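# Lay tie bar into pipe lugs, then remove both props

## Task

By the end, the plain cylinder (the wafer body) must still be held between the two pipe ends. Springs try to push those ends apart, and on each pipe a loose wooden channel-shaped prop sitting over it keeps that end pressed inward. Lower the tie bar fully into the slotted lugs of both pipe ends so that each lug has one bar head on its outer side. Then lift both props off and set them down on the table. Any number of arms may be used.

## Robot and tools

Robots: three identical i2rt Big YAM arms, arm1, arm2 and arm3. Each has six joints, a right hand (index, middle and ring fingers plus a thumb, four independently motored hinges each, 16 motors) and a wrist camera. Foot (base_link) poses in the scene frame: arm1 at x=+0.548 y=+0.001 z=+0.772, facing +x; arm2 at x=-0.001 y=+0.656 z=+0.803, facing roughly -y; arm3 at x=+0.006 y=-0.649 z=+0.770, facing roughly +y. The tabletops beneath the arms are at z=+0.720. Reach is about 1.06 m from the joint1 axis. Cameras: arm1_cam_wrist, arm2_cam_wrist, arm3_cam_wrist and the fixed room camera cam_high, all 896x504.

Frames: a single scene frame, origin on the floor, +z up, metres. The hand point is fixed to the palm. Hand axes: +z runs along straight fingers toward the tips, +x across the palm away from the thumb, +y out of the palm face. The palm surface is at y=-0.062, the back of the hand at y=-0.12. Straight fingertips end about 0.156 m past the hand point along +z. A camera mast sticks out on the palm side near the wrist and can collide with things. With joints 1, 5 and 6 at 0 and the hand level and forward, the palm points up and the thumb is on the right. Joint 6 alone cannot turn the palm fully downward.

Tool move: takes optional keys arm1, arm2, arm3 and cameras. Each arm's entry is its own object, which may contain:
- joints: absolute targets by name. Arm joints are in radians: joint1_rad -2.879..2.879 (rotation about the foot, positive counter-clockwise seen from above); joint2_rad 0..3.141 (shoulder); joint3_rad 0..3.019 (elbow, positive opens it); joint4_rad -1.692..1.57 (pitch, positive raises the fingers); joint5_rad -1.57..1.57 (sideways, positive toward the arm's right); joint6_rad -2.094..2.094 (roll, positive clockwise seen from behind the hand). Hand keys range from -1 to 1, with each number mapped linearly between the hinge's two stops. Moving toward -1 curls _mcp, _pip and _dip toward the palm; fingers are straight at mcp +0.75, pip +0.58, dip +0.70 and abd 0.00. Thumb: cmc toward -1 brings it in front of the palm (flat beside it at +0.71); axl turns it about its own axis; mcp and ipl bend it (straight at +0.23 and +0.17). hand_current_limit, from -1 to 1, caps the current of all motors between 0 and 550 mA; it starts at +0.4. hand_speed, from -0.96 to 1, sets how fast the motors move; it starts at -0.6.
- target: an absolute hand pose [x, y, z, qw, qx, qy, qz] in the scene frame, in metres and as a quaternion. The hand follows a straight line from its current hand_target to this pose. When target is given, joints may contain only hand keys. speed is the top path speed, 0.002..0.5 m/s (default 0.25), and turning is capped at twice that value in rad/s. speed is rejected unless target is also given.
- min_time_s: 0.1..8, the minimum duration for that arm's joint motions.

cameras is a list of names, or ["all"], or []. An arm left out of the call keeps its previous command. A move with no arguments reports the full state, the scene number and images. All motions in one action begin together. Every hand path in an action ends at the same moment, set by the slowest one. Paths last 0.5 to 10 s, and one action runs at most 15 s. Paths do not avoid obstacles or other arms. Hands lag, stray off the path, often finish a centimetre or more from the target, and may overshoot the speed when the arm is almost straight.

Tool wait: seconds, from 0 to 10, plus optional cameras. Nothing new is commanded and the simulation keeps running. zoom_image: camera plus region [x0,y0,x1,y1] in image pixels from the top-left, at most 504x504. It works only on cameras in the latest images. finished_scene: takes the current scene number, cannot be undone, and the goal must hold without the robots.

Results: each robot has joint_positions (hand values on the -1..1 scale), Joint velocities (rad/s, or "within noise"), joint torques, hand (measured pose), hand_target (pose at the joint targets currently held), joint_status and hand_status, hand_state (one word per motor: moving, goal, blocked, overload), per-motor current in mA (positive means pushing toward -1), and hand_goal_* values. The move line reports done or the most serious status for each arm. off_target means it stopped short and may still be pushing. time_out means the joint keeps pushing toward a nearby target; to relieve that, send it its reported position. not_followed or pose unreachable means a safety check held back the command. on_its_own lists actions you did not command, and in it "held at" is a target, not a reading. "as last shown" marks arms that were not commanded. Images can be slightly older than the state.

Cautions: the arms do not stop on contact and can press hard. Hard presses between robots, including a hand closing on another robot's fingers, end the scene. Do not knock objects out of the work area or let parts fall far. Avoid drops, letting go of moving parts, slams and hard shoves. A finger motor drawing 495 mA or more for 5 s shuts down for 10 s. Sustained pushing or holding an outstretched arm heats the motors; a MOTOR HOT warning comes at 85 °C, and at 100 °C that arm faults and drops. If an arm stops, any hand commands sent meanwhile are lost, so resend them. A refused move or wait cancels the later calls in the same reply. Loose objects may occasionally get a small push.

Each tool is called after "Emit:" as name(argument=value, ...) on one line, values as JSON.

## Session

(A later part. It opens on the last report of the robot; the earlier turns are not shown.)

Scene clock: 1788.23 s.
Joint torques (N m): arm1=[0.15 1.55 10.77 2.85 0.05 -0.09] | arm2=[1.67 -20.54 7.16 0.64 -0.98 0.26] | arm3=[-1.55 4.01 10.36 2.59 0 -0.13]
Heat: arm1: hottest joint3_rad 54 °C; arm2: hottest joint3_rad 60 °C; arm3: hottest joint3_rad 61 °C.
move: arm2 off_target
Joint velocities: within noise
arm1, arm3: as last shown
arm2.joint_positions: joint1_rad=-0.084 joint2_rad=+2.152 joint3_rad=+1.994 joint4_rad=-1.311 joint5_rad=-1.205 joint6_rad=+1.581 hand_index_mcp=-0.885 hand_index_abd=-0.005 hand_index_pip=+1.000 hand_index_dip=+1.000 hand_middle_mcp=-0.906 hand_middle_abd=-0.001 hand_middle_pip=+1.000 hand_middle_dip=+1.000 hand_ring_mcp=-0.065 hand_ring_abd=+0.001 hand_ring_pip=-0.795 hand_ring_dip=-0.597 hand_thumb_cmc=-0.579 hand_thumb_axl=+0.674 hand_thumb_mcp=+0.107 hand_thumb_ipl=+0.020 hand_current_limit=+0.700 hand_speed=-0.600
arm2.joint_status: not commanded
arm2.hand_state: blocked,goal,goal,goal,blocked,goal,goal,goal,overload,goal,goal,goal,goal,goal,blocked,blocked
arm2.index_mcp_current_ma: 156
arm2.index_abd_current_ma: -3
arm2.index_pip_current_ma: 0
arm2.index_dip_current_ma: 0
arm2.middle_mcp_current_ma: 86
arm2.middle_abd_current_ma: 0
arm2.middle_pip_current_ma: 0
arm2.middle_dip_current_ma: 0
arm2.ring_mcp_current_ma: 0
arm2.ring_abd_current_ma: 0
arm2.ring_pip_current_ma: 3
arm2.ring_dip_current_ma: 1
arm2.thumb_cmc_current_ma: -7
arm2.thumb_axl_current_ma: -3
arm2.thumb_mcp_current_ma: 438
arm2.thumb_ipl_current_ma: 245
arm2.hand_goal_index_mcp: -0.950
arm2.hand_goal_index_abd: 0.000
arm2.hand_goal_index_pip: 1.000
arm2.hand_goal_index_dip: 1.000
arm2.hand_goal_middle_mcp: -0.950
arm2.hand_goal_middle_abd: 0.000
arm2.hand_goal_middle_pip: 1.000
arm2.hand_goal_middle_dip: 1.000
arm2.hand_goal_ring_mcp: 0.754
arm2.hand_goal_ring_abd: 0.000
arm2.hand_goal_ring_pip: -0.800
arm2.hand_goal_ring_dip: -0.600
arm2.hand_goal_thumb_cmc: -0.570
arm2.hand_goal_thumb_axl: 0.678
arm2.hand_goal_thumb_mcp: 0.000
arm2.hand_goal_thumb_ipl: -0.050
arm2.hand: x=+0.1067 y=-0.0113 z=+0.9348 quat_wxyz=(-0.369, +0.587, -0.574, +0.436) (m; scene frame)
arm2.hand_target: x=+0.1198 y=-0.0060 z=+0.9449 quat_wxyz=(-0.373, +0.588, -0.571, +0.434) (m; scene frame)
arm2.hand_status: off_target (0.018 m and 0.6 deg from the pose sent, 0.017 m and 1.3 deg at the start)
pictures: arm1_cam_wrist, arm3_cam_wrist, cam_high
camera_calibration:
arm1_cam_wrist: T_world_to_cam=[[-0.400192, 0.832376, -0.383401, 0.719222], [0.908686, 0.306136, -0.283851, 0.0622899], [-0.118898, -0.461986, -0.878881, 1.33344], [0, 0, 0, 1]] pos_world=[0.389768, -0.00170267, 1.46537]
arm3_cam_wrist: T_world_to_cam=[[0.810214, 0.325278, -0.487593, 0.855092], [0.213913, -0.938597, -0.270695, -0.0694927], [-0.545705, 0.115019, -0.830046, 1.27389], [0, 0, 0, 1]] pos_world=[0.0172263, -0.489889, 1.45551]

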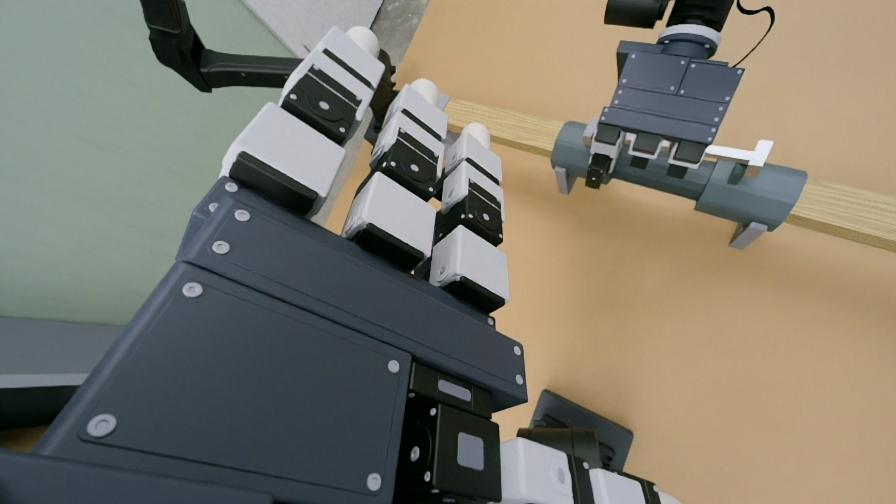

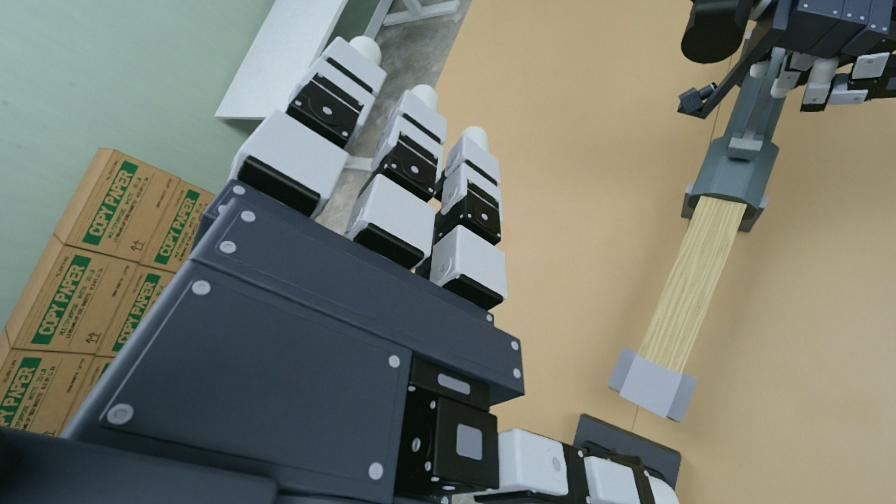

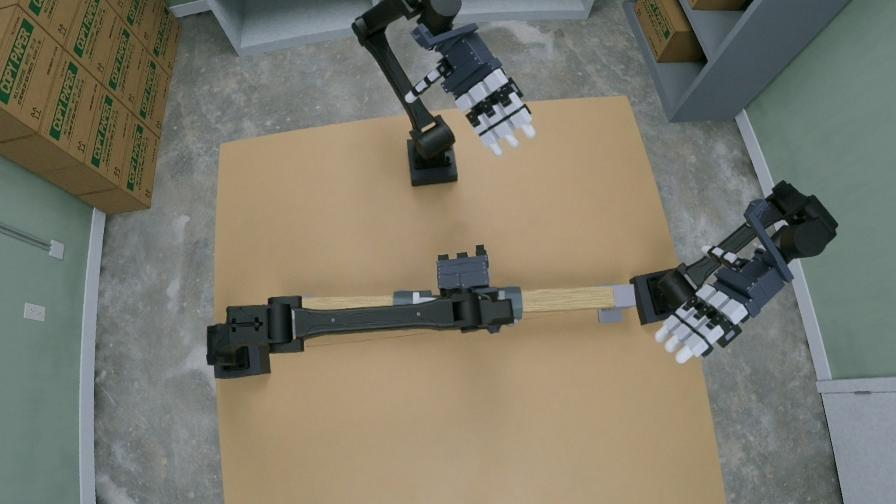

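Emit:
move(arm2={"target":[0.1195,-0.0040,0.975,-0.37317,0.58818,-0.57158,0.43376],"speed":0.06}, cameras=["arm1_cam_wrist","arm3_cam_wrist","cam_high"])

Emit:
zoom_image(camera="arm3_cam_wrist", region=[710, 100, 780, 160])

Emit:
zoom_image(camera="arm1_cam_wrist", region=[715, 120, 795, 190])

Scene clock: 1803.23 s.
Joint torques (N m): arm1=[0.21 1.67 10.63 2.99 0.04 -0.06] | arm2=[1.67 -22.18 10.02 -0.98 -0.99 0.42] | arm3=[-1.55 3.96 10.37 2.55 -0.01 -0.13]
Heat: arm1: hottest joint3_rad 54 °C; arm2: hottest joint3_rad 60 °C; arm3: hottest joint3_rad 61 °C.
move: arm2 off_target
Joint velocities: within noise
arm1, arm3: as last shown
arm2.joint_positions: joint1_rad=-0.084 joint2_rad=+2.151 joint3_rad=+1.994 joint4_rad=-1.330 joint5_rad=-1.205 joint6_rad=+1.574 hand_index_mcp=-0.885 hand_index_abd=-0.018 hand_index_pip=+1.000 hand_index_dip=+1.000 hand_middle_mcp=-0.906 hand_middle_abd=-0.010 hand_middle_pip=+1.000 hand_middle_dip=+1.000 hand_ring_mcp=-0.065 hand_ring_abd=+0.001 hand_ring_pip=-0.795 hand_ring_dip=-0.597 hand_thumb_cmc=-0.590 hand_thumb_axl=+0.674 hand_thumb_mcp=+0.107 hand_thumb_ipl=+0.020 hand_current_limit=+0.700 hand_speed=-0.600
arm2.joint_status: not commanded
arm2.hand_state: blocked,goal,goal,goal,blocked,goal,goal,goal,overload,goal,goal,goal,goal,goal,blocked,blocked
arm2.index_mcp_current_ma: 156
arm2.index_abd_current_ma: -17
arm2.index_pip_current_ma: 0
arm2.index_dip_current_ma: 0
arm2.middle_mcp_current_ma: 86
arm2.middle_abd_current_ma: -7
arm2.middle_pip_current_ma: 0
arm2.middle_dip_current_ma: 0
arm2.ring_mcp_current_ma: 0
arm2.ring_abd_current_ma: 0
arm2.ring_pip_current_ma: 3
arm2.ring_dip_current_ma: 1
arm2.thumb_cmc_current_ma: -25
arm2.thumb_axl_current_ma: -3
arm2.thumb_mcp_current_ma: 438
arm2.thumb_ipl_current_ma: 245
arm2.hand_goal_index_mcp: -0.950
arm2.hand_goal_index_abd: 0.000
arm2.hand_goal_index_pip: 1.000
arm2.hand_goal_index_dip: 1.000
arm2.hand_goal_middle_mcp: -0.950
arm2.hand_goal_middle_abd: 0.000
arm2.hand_goal_middle_pip: 1.000
arm2.hand_goal_middle_dip: 1.000
arm2.hand_goal_ring_mcp: 0.754
arm2.hand_goal_ring_abd: 0.000
arm2.hand_goal_ring_pip: -0.800
arm2.hand_goal_ring_dip: -0.600
arm2.hand_goal_thumb_cmc: -0.570
arm2.hand_goal_thumb_axl: 0.678
arm2.hand_goal_thumb_mcp: 0.000
arm2.hand_goal_thumb_ipl: -0.050
arm2.hand: x=+0.1067 y=-0.0076 z=+0.9355 quat_wxyz=(-0.373, +0.586, -0.576, +0.432) (m; scene frame)
arm2.hand_target: x=+0.1193 y=-0.0034 z=+0.9741 quat_wxyz=(-0.373, +0.588, -0.571, +0.434) (m; scene frame)
arm2.hand_status: off_target (0.042 m and 0.6 deg from the pose sent, 0.043 m and 0.6 deg at the start)
pictures: arm1_cam_wrist, arm3_cam_wrist, cam_high
camera_calibration:
arm1_cam_wrist: T_world_to_cam=[[-0.400192, 0.832376, -0.383401, 0.719222], [0.908686, 0.306136, -0.283851, 0.0622899], [-0.118898, -0.461986, -0.878881, 1.33344], [0, 0, 0, 1]] pos_world=[0.389768, -0.00170267, 1.46537]
arm3_cam_wrist: T_world_to_cam=[[0.810214, 0.325278, -0.487593, 0.855092], [0.213913, -0.938597, -0.270695, -0.0694927], [-0.545705, 0.115019, -0.830046, 1.27389], [0, 0, 0, 1]] pos_world=[0.0172263, -0.489889, 1.45551]

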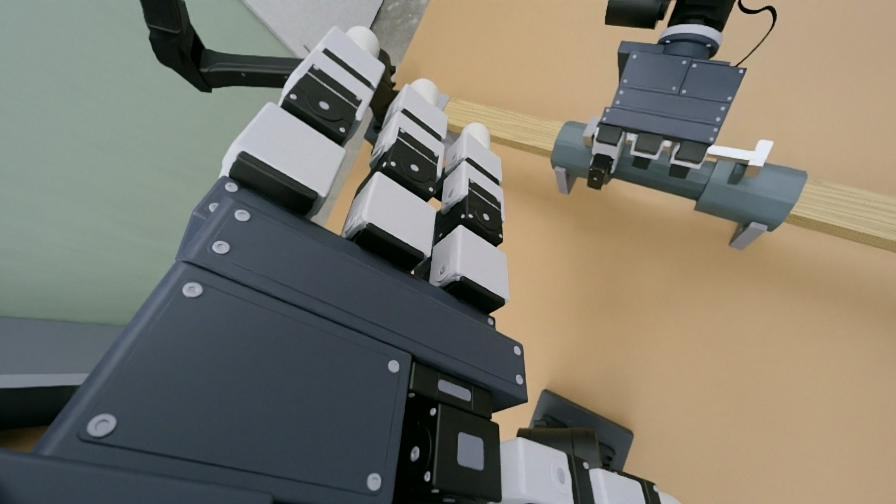

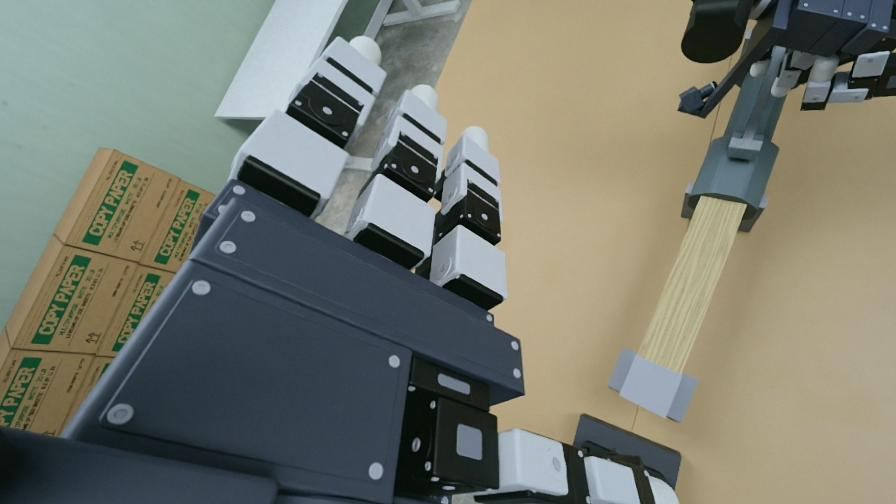

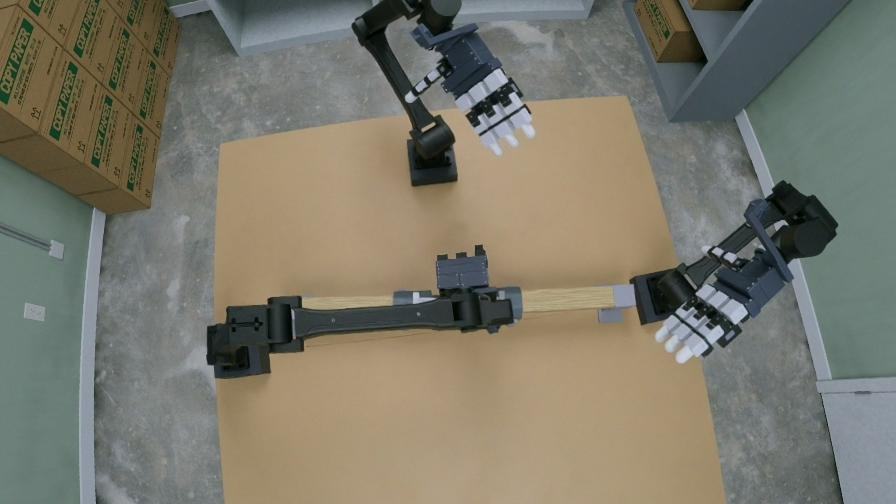

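Scaled by 7.200 from the camera's 896x504 image, which has a finer 1280x720 frame.

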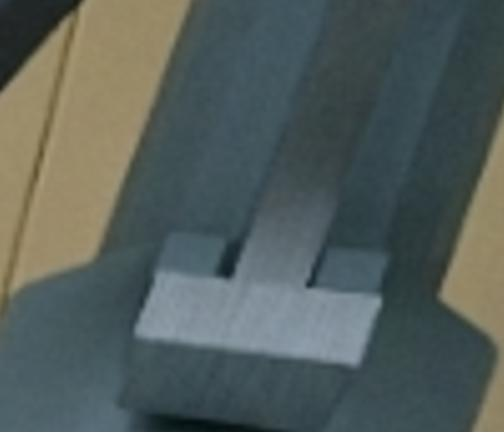

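Scaled by 6.300 from the camera's 896x504 image, which has a finer 1280x720 frame.

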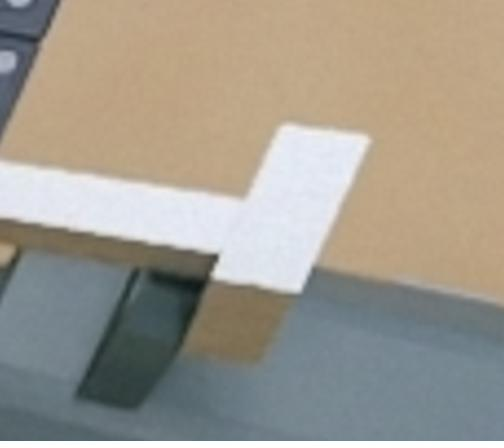

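Emit:
move(arm2={"target":[0.1195,-0.0070,0.922,-0.37317,0.58818,-0.57158,0.43376],"speed":0.04}, cameras=["arm1_cam_wrist","arm3_cam_wrist","cam_high"])

Emit:
zoom_image(camera="arm3_cam_wrist", region=[710, 100, 780, 160])

Emit:
zoom_image(camera="arm1_cam_wrist", region=[715, 120, 795, 190])

Scene clock: 1816.27 s.
Joint torques (N m): arm1=[0.21 2.26 10.45 2.77 0.05 -0.07] | arm2=[1.67 -18.55 6.63 1.13 -0.96 0.07] | arm3=[-1.55 4.01 10.35 2.56 -0.02 -0.13]
Heat: arm1: hottest joint3_rad 54 °C; arm2: hottest joint3_rad 61 °C; arm3: hottest joint3_rad 61 °C.
move: arm2 off_target
Joint velocities: within noise
arm1, arm3: as last shown
arm2.joint_positions: joint1_rad=-0.084 joint2_rad=+2.140 joint3_rad=+1.967 joint4_rad=-1.271 joint5_rad=-1.205 joint6_rad=+1.599 hand_index_mcp=-0.886 hand_index_abd=-0.004 hand_index_pip=+1.000 hand_index_dip=+1.000 hand_middle_mcp=-0.906 hand_middle_abd=+0.001 hand_middle_pip=+1.000 hand_middle_dip=+1.000 hand_ring_mcp=-0.065 hand_ring_abd=+0.001 hand_ring_pip=-0.795 hand_ring_dip=-0.597 hand_thumb_cmc=-0.580 hand_thumb_axl=+0.674 hand_thumb_mcp=+0.107 hand_thumb_ipl=+0.020 hand_current_limit=+0.700 hand_speed=-0.600
arm2.joint_status: not commanded
arm2.hand_state: blocked,goal,goal,goal,blocked,goal,goal,goal,overload,goal,goal,goal,goal,goal,blocked,blocked
arm2.index_mcp_current_ma: 151
arm2.index_abd_current_ma: -2
arm2.index_pip_current_ma: 0
arm2.index_dip_current_ma: 0
arm2.middle_mcp_current_ma: 86
arm2.middle_abd_current_ma: 0
arm2.middle_pip_current_ma: 0
arm2.middle_dip_current_ma: 0
arm2.ring_mcp_current_ma: 0
arm2.ring_abd_current_ma: 0
arm2.ring_pip_current_ma: 3
arm2.ring_dip_current_ma: 1
arm2.thumb_cmc_current_ma: -9
arm2.thumb_axl_current_ma: -3
arm2.thumb_mcp_current_ma: 438
arm2.thumb_ipl_current_ma: 245
arm2.hand_goal_index_mcp: -0.950
arm2.hand_goal_index_abd: 0.000
arm2.hand_goal_index_pip: 1.000
arm2.hand_goal_index_dip: 1.000
arm2.hand_goal_middle_mcp: -0.950
arm2.hand_goal_middle_abd: 0.000
arm2.hand_goal_middle_pip: 1.000
arm2.hand_goal_middle_dip: 1.000
arm2.hand_goal_ring_mcp: 0.754
arm2.hand_goal_ring_abd: 0.000
arm2.hand_goal_ring_pip: -0.800
arm2.hand_goal_ring_dip: -0.600
arm2.hand_goal_thumb_cmc: -0.570
arm2.hand_goal_thumb_axl: 0.678
arm2.hand_goal_thumb_mcp: 0.000
arm2.hand_goal_thumb_ipl: -0.050
arm2.hand: x=+0.1069 y=-0.0107 z=+0.9322 quat_wxyz=(-0.365, +0.587, -0.574, +0.439) (m; scene frame)
arm2.hand_target: x=+0.1193 y=-0.0068 z=+0.9220 quat_wxyz=(-0.373, +0.588, -0.572, +0.434) (m; scene frame)
arm2.hand_status: off_target (0.017 m and 1.2 deg from the pose sent, 0.019 m and 0.6 deg at the start)
pictures: arm1_cam_wrist, arm3_cam_wrist, cam_high
camera_calibration:
arm1_cam_wrist: T_world_to_cam=[[-0.400192, 0.832376, -0.383401, 0.719222], [0.908686, 0.306136, -0.283851, 0.0622899], [-0.118898, -0.461986, -0.878881, 1.33344], [0, 0, 0, 1]] pos_world=[0.389768, -0.00170267, 1.46537]
arm3_cam_wrist: T_world_to_cam=[[0.810214, 0.325278, -0.487593, 0.855092], [0.213913, -0.938597, -0.270695, -0.0694927], [-0.545705, 0.115019, -0.830046, 1.27389], [0, 0, 0, 1]] pos_world=[0.0172263, -0.489889, 1.45551]

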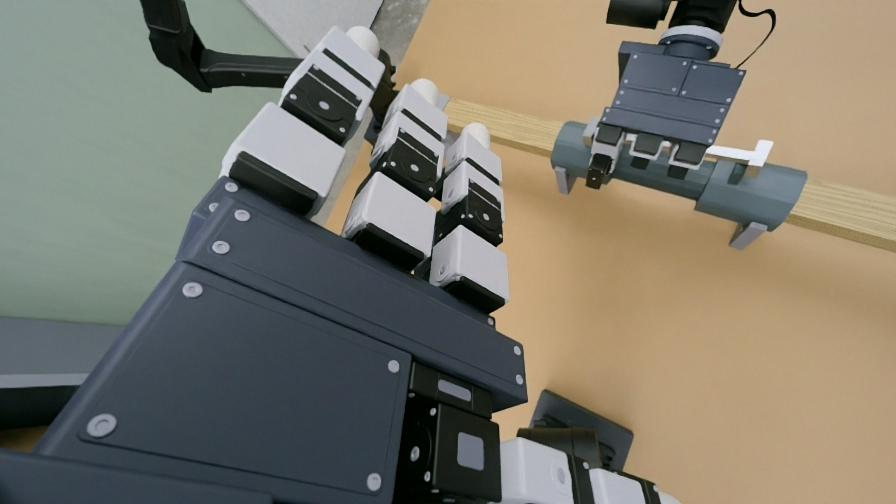

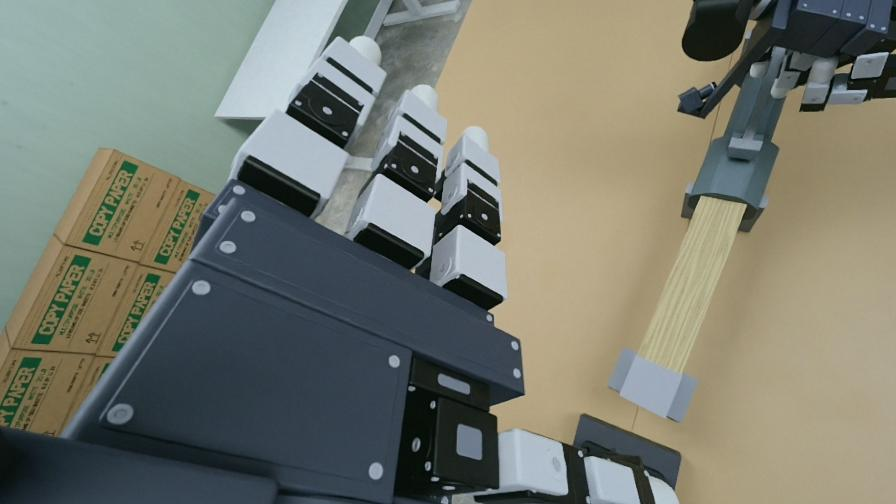

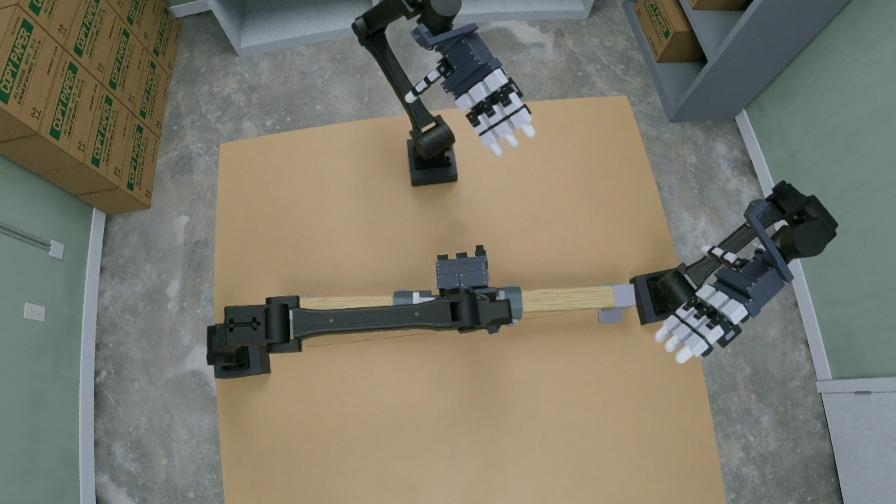

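Scaled by 7.200 from the camera's 896x504 image, which has a finer 1280x720 frame.

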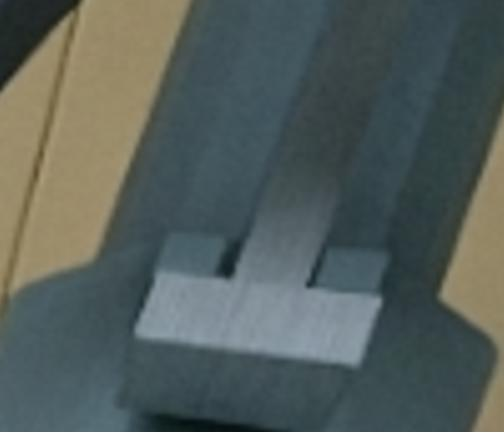

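Scaled by 6.300 from the camera's 896x504 image, which has a finer 1280x720 frame.

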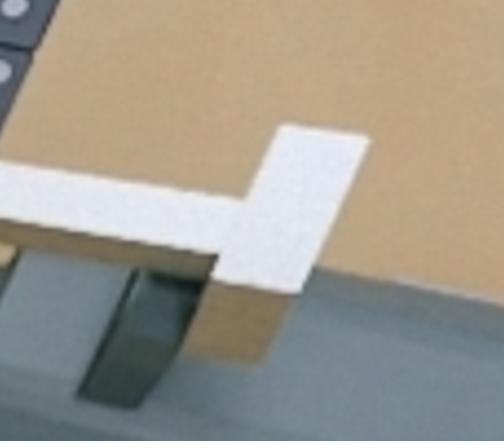

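Emit:
move(arm2={"target":[0.1195,-0.0120,0.985,-0.37317,0.58818,-0.57158,0.43376],"speed":0.08})

Emit:
move(arm2={"target":[0.1195,-0.0040,0.965,-0.37317,0.58818,-0.57158,0.43376],"speed":0.06}, cameras=["arm1_cam_wrist","arm3_cam_wrist","cam_high"])

Emit:
zoom_image(camera="arm3_cam_wrist", region=[710, 90, 780, 160])

Emit:
zoom_image(camera="arm1_cam_wrist", region=[715, 120, 795, 190])

Scene clock: 1865.97 s.
Joint torques (N m): arm1=[-0.38 2.37 10.7 2.97 0.04 -0.1] | arm2=[1.08 -19.72 11.59 -0.28 -0.97 0.17] | arm3=[-1.49 3.96 10.36 2.61 -0.02 -0.13]
Heat: arm1: hottest joint3_rad 54 °C; arm2: hottest joint3_rad 60 °C; arm3: hottest joint3_rad 62 °C.
move: arm2 off_target
Joint velocities: within noise
arm1: as last shown
arm2.joint_positions: joint1_rad=-0.076 joint2_rad=+2.140 joint3_rad=+2.033 joint4_rad=-1.389 joint5_rad=-1.205 joint6_rad=+1.600 hand_index_mcp=-0.901 hand_index_abd=-0.006 hand_index_pip=+1.000 hand_index_dip=+1.000 hand_middle_mcp=-0.933 hand_middle_abd=-0.003 hand_middle_pip=+1.000 hand_middle_dip=+1.000 hand_ring_mcp=-0.065 hand_ring_abd=+0.001 hand_ring_pip=-0.795 hand_ring_dip=-0.597 hand_thumb_cmc=-0.577 hand_thumb_axl=+0.677 hand_thumb_mcp=+0.046 hand_thumb_ipl=-0.019 hand_current_limit=+0.700 hand_speed=-0.600
arm2.joint_status: not commanded
arm2.hand_state: blocked,goal,goal,goal,goal,goal,goal,goal,overload,goal,goal,goal,goal,goal,blocked,blocked
arm2.index_mcp_current_ma: 102
arm2.index_abd_current_ma: -3
arm2.index_pip_current_ma: 0
arm2.index_dip_current_ma: 0
arm2.middle_mcp_current_ma: 22
arm2.middle_abd_current_ma: -1
arm2.middle_pip_current_ma: 0
arm2.middle_dip_current_ma: 0
arm2.ring_mcp_current_ma: 0
arm2.ring_abd_current_ma: 0
arm2.ring_pip_current_ma: 3
arm2.ring_dip_current_ma: 1
arm2.thumb_cmc_current_ma: -6
arm2.thumb_axl_current_ma: 0
arm2.thumb_mcp_current_ma: 122
arm2.thumb_ipl_current_ma: 74
arm2.hand_goal_index_mcp: -0.950
arm2.hand_goal_index_abd: 0.000
arm2.hand_goal_index_pip: 1.000
arm2.hand_goal_index_dip: 1.000
arm2.hand_goal_middle_mcp: -0.950
arm2.hand_goal_middle_abd: 0.000
arm2.hand_goal_middle_pip: 1.000
arm2.hand_goal_middle_dip: 1.000
arm2.hand_goal_ring_mcp: 0.754
arm2.hand_goal_ring_abd: 0.000
arm2.hand_goal_ring_pip: -0.800
arm2.hand_goal_ring_dip: -0.600
arm2.hand_goal_thumb_cmc: -0.570
arm2.hand_goal_thumb_axl: 0.678
arm2.hand_goal_thumb_mcp: 0.000
arm2.hand_goal_thumb_ipl: -0.050
arm2.on_its_own: hand_middle_mcp moved -0.026 to your old target -0.950; hand_thumb_mcp moved -0.061 toward your old target +0.000; hand_thumb_ipl moved -0.038 toward your old target -0.050
arm2.hand: x=+0.1120 y=-0.0021 z=+0.9578 quat_wxyz=(-0.383, +0.579, -0.583, +0.423) (m; scene frame)
arm2.hand_target: x=+0.1194 y=-0.0105 z=+0.9848 quat_wxyz=(-0.373, +0.588, -0.572, +0.434) (m; scene frame)
arm2.hand_status: off_target (0.030 m and 2.3 deg from the pose sent, 0.054 m and 1.2 deg at the start)
arm3.joint_positions: joint1_rad=+0.443 joint2_rad=+0.524 joint3_rad=+1.325 joint4_rad=-1.149 joint5_rad=-0.043 joint6_rad=+1.166 hand_index_mcp=+0.754 hand_index_abd=+0.001 hand_index_pip=+0.577 hand_index_dip=+0.696 hand_middle_mcp=+0.754 hand_middle_abd=+0.001 hand_middle_pip=+0.577 hand_middle_dip=+0.696 hand_ring_mcp=+0.754 hand_ring_abd=+0.001 hand_ring_pip=+0.577 hand_ring_dip=+0.696 hand_thumb_cmc=+0.714 hand_thumb_axl=+0.677 hand_thumb_mcp=+0.226 hand_thumb_ipl=+0.168 hand_current_limit=+0.400 hand_speed=-0.600
arm3.joint_status: not commanded
arm3.hand_state: goal,goal,goal,goal,goal,goal,goal,goal,goal,goal,goal,goal,goal,goal,goal,goal
arm3.index_mcp_current_ma: 0
arm3.index_abd_current_ma: 0
arm3.index_pip_current_ma: 0
arm3.index_dip_current_ma: 0
arm3.middle_mcp_current_ma: 0
arm3.middle_abd_current_ma: 0
arm3.middle_pip_current_ma: 0
arm3.middle_dip_current_ma: 0
arm3.ring_mcp_current_ma: 0
arm3.ring_abd_current_ma: 0
arm3.ring_pip_current_ma: 0
arm3.ring_dip_current_ma: 0
arm3.thumb_cmc_current_ma: 0
arm3.thumb_axl_current_ma: 0
arm3.thumb_mcp_current_ma: 0
arm3.thumb_ipl_current_ma: 0
arm3.hand_goal_index_mcp: 0.754
arm3.hand_goal_index_abd: 0.000
arm3.hand_goal_index_pip: 0.576
arm3.hand_goal_index_dip: 0.696
arm3.hand_goal_middle_mcp: 0.754
arm3.hand_goal_middle_abd: 0.000
arm3.hand_goal_middle_pip: 0.576
arm3.hand_goal_middle_dip: 0.696
arm3.hand_goal_ring_mcp: 0.754
arm3.hand_goal_ring_abd: 0.000
arm3.hand_goal_ring_pip: 0.576
arm3.hand_goal_ring_dip: 0.696
arm3.hand_goal_thumb_cmc: 0.714
arm3.hand_goal_thumb_axl: 0.678
arm3.hand_goal_thumb_mcp: 0.226
arm3.hand_goal_thumb_ipl: 0.168
arm3.hand: x=-0.0297 y=-0.4101 z=+1.3519 quat_wxyz=(-0.439, +0.259, +0.773, +0.379) (m; scene frame)
arm3.hand_target: x=-0.0277 y=-0.4139 z=+1.3638 quat_wxyz=(-0.447, +0.257, +0.765, +0.386) (m; scene frame)
arm3.hand_status: not commanded
pictures: none

Scene clock: 1867.03 s.
Joint torques (N m): arm1=[0.56 1.2 10.58 2.82 0.06 -0.08] | arm2=[0.97 -20.6 7.43 0.79 -0.83 0.07] | arm3=[-1.49 3.96 10.35 2.59 -0.01 -0.13]
Heat: arm1: hottest joint3_rad 54 °C; arm2: hottest joint3_rad 60 °C; arm3: hottest joint3_rad 62 °C.
move: arm2 off_target
Joint velocities: within noise
arm1, arm3: as last shown
arm2.joint_positions: joint1_rad=-0.076 joint2_rad=+2.138 joint3_rad=+2.019 joint4_rad=-1.361 joint5_rad=-1.209 joint6_rad=+1.600 hand_index_mcp=-0.901 hand_index_abd=-0.006 hand_index_pip=+1.000 hand_index_dip=+1.000 hand_middle_mcp=-0.933 hand_middle_abd=-0.003 hand_middle_pip=+1.000 hand_middle_dip=+1.000 hand_ring_mcp=-0.065 hand_ring_abd=+0.001 hand_ring_pip=-0.795 hand_ring_dip=-0.597 hand_thumb_cmc=-0.578 hand_thumb_axl=+0.677 hand_thumb_mcp=+0.046 hand_thumb_ipl=-0.019 hand_current_limit=+0.700 hand_speed=-0.600
arm2.joint_status: not commanded
arm2.hand_state: blocked,goal,goal,goal,goal,goal,goal,goal,overload,goal,goal,goal,goal,goal,blocked,blocked
arm2.index_mcp_current_ma: 102
arm2.index_abd_current_ma: -4
arm2.index_pip_current_ma: 0
arm2.index_dip_current_ma: 0
arm2.middle_mcp_current_ma: 21
arm2.middle_abd_current_ma: -1
arm2.middle_pip_current_ma: 0
arm2.middle_dip_current_ma: 0
arm2.ring_mcp_current_ma: 0
arm2.ring_abd_current_ma: 0
arm2.ring_pip_current_ma: 3
arm2.ring_dip_current_ma: 1
arm2.thumb_cmc_current_ma: -6
arm2.thumb_axl_current_ma: 0
arm2.thumb_mcp_current_ma: 122
arm2.thumb_ipl_current_ma: 74
arm2.hand_goal_index_mcp: -0.950
arm2.hand_goal_index_abd: 0.000
arm2.hand_goal_index_pip: 1.000
arm2.hand_goal_index_dip: 1.000
arm2.hand_goal_middle_mcp: -0.950
arm2.hand_goal_middle_abd: 0.000
arm2.hand_goal_middle_pip: 1.000
arm2.hand_goal_middle_dip: 1.000
arm2.hand_goal_ring_mcp: 0.754
arm2.hand_goal_ring_abd: 0.000
arm2.hand_goal_ring_pip: -0.800
arm2.hand_goal_ring_dip: -0.600
arm2.hand_goal_thumb_cmc: -0.570
arm2.hand_goal_thumb_axl: 0.678
arm2.hand_goal_thumb_mcp: 0.000
arm2.hand_goal_thumb_ipl: -0.050
arm2.hand: x=+0.1125 y=-0.0045 z=+0.9536 quat_wxyz=(-0.379, +0.581, -0.579, +0.429) (m; scene frame)
arm2.hand_target: x=+0.1194 y=-0.0039 z=+0.9649 quat_wxyz=(-0.373, +0.588, -0.571, +0.434) (m; scene frame)
arm2.hand_status: off_target (0.013 m and 1.5 deg from the pose sent, 0.010 m and 2.3 deg at the start)
pictures: arm1_cam_wrist, arm3_cam_wrist, cam_high
camera_calibration:
arm1_cam_wrist: T_world_to_cam=[[-0.400192, 0.832376, -0.383401, 0.719222], [0.908686, 0.306136, -0.283851, 0.0622899], [-0.118898, -0.461986, -0.878881, 1.33344], [0, 0, 0, 1]] pos_world=[0.389768, -0.00170267, 1.46537]
arm3_cam_wrist: T_world_to_cam=[[0.810214, 0.325278, -0.487593, 0.855092], [0.213913, -0.938597, -0.270695, -0.0694927], [-0.545705, 0.115019, -0.830046, 1.27389], [0, 0, 0, 1]] pos_world=[0.0172263, -0.489889, 1.45551]

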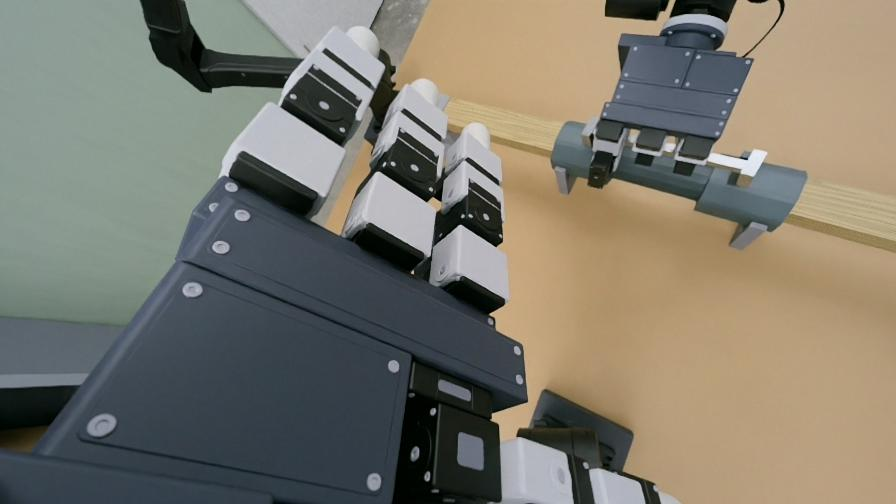

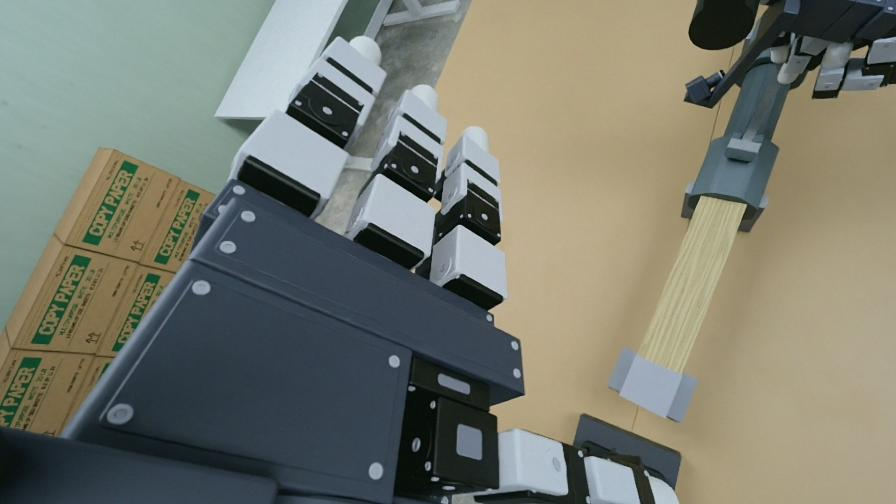

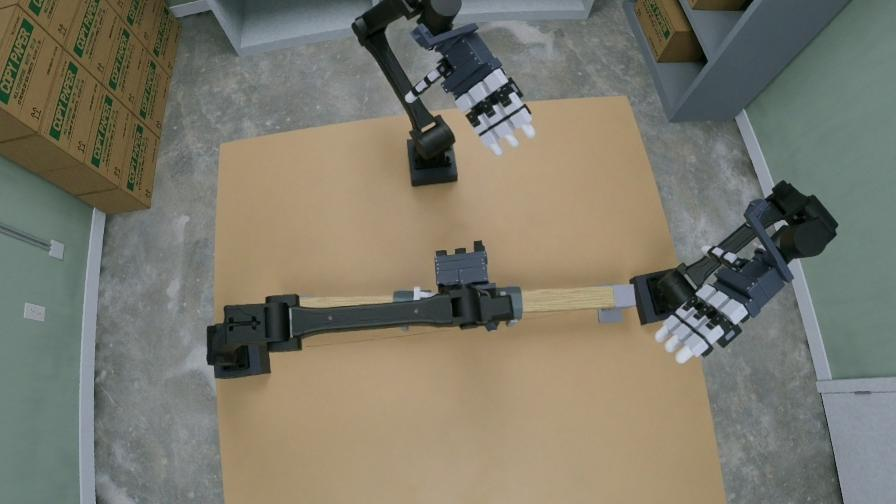

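Scaled by 7.200 from the camera's 896x504 image, which has a finer 1280x720 frame.

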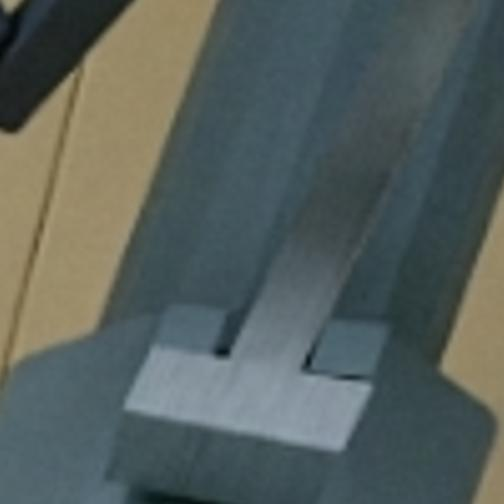

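Scaled by 6.300 from the camera's 896x504 image, which has a finer 1280x720 frame.

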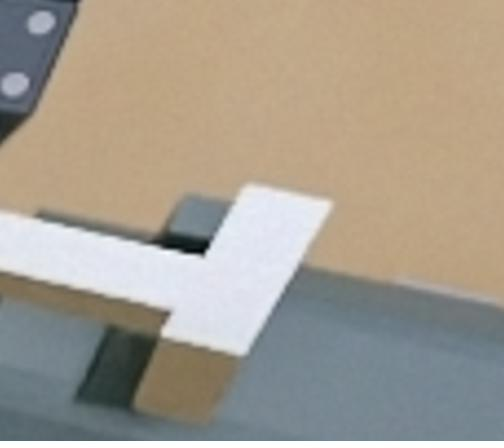

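Emit:
zoom_image(camera="cam_high", region=[380, 265, 440, 325])

Emit:
zoom_image(camera="arm1_cam_wrist", region=[600, 90, 780, 200])

Scaled by 8.400 from the camera's 896x504 image, which has a finer 1280x720 frame.

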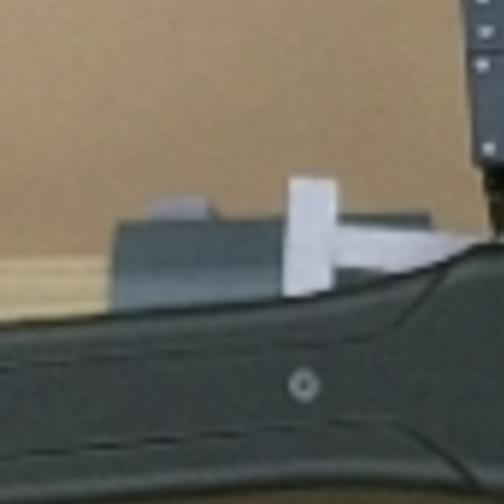

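Scaled by 2.800 from the camera's 896x504 image, which has a finer 1280x720 frame.

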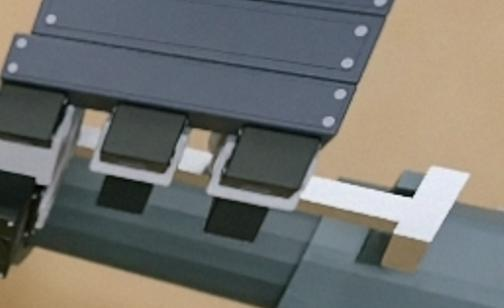

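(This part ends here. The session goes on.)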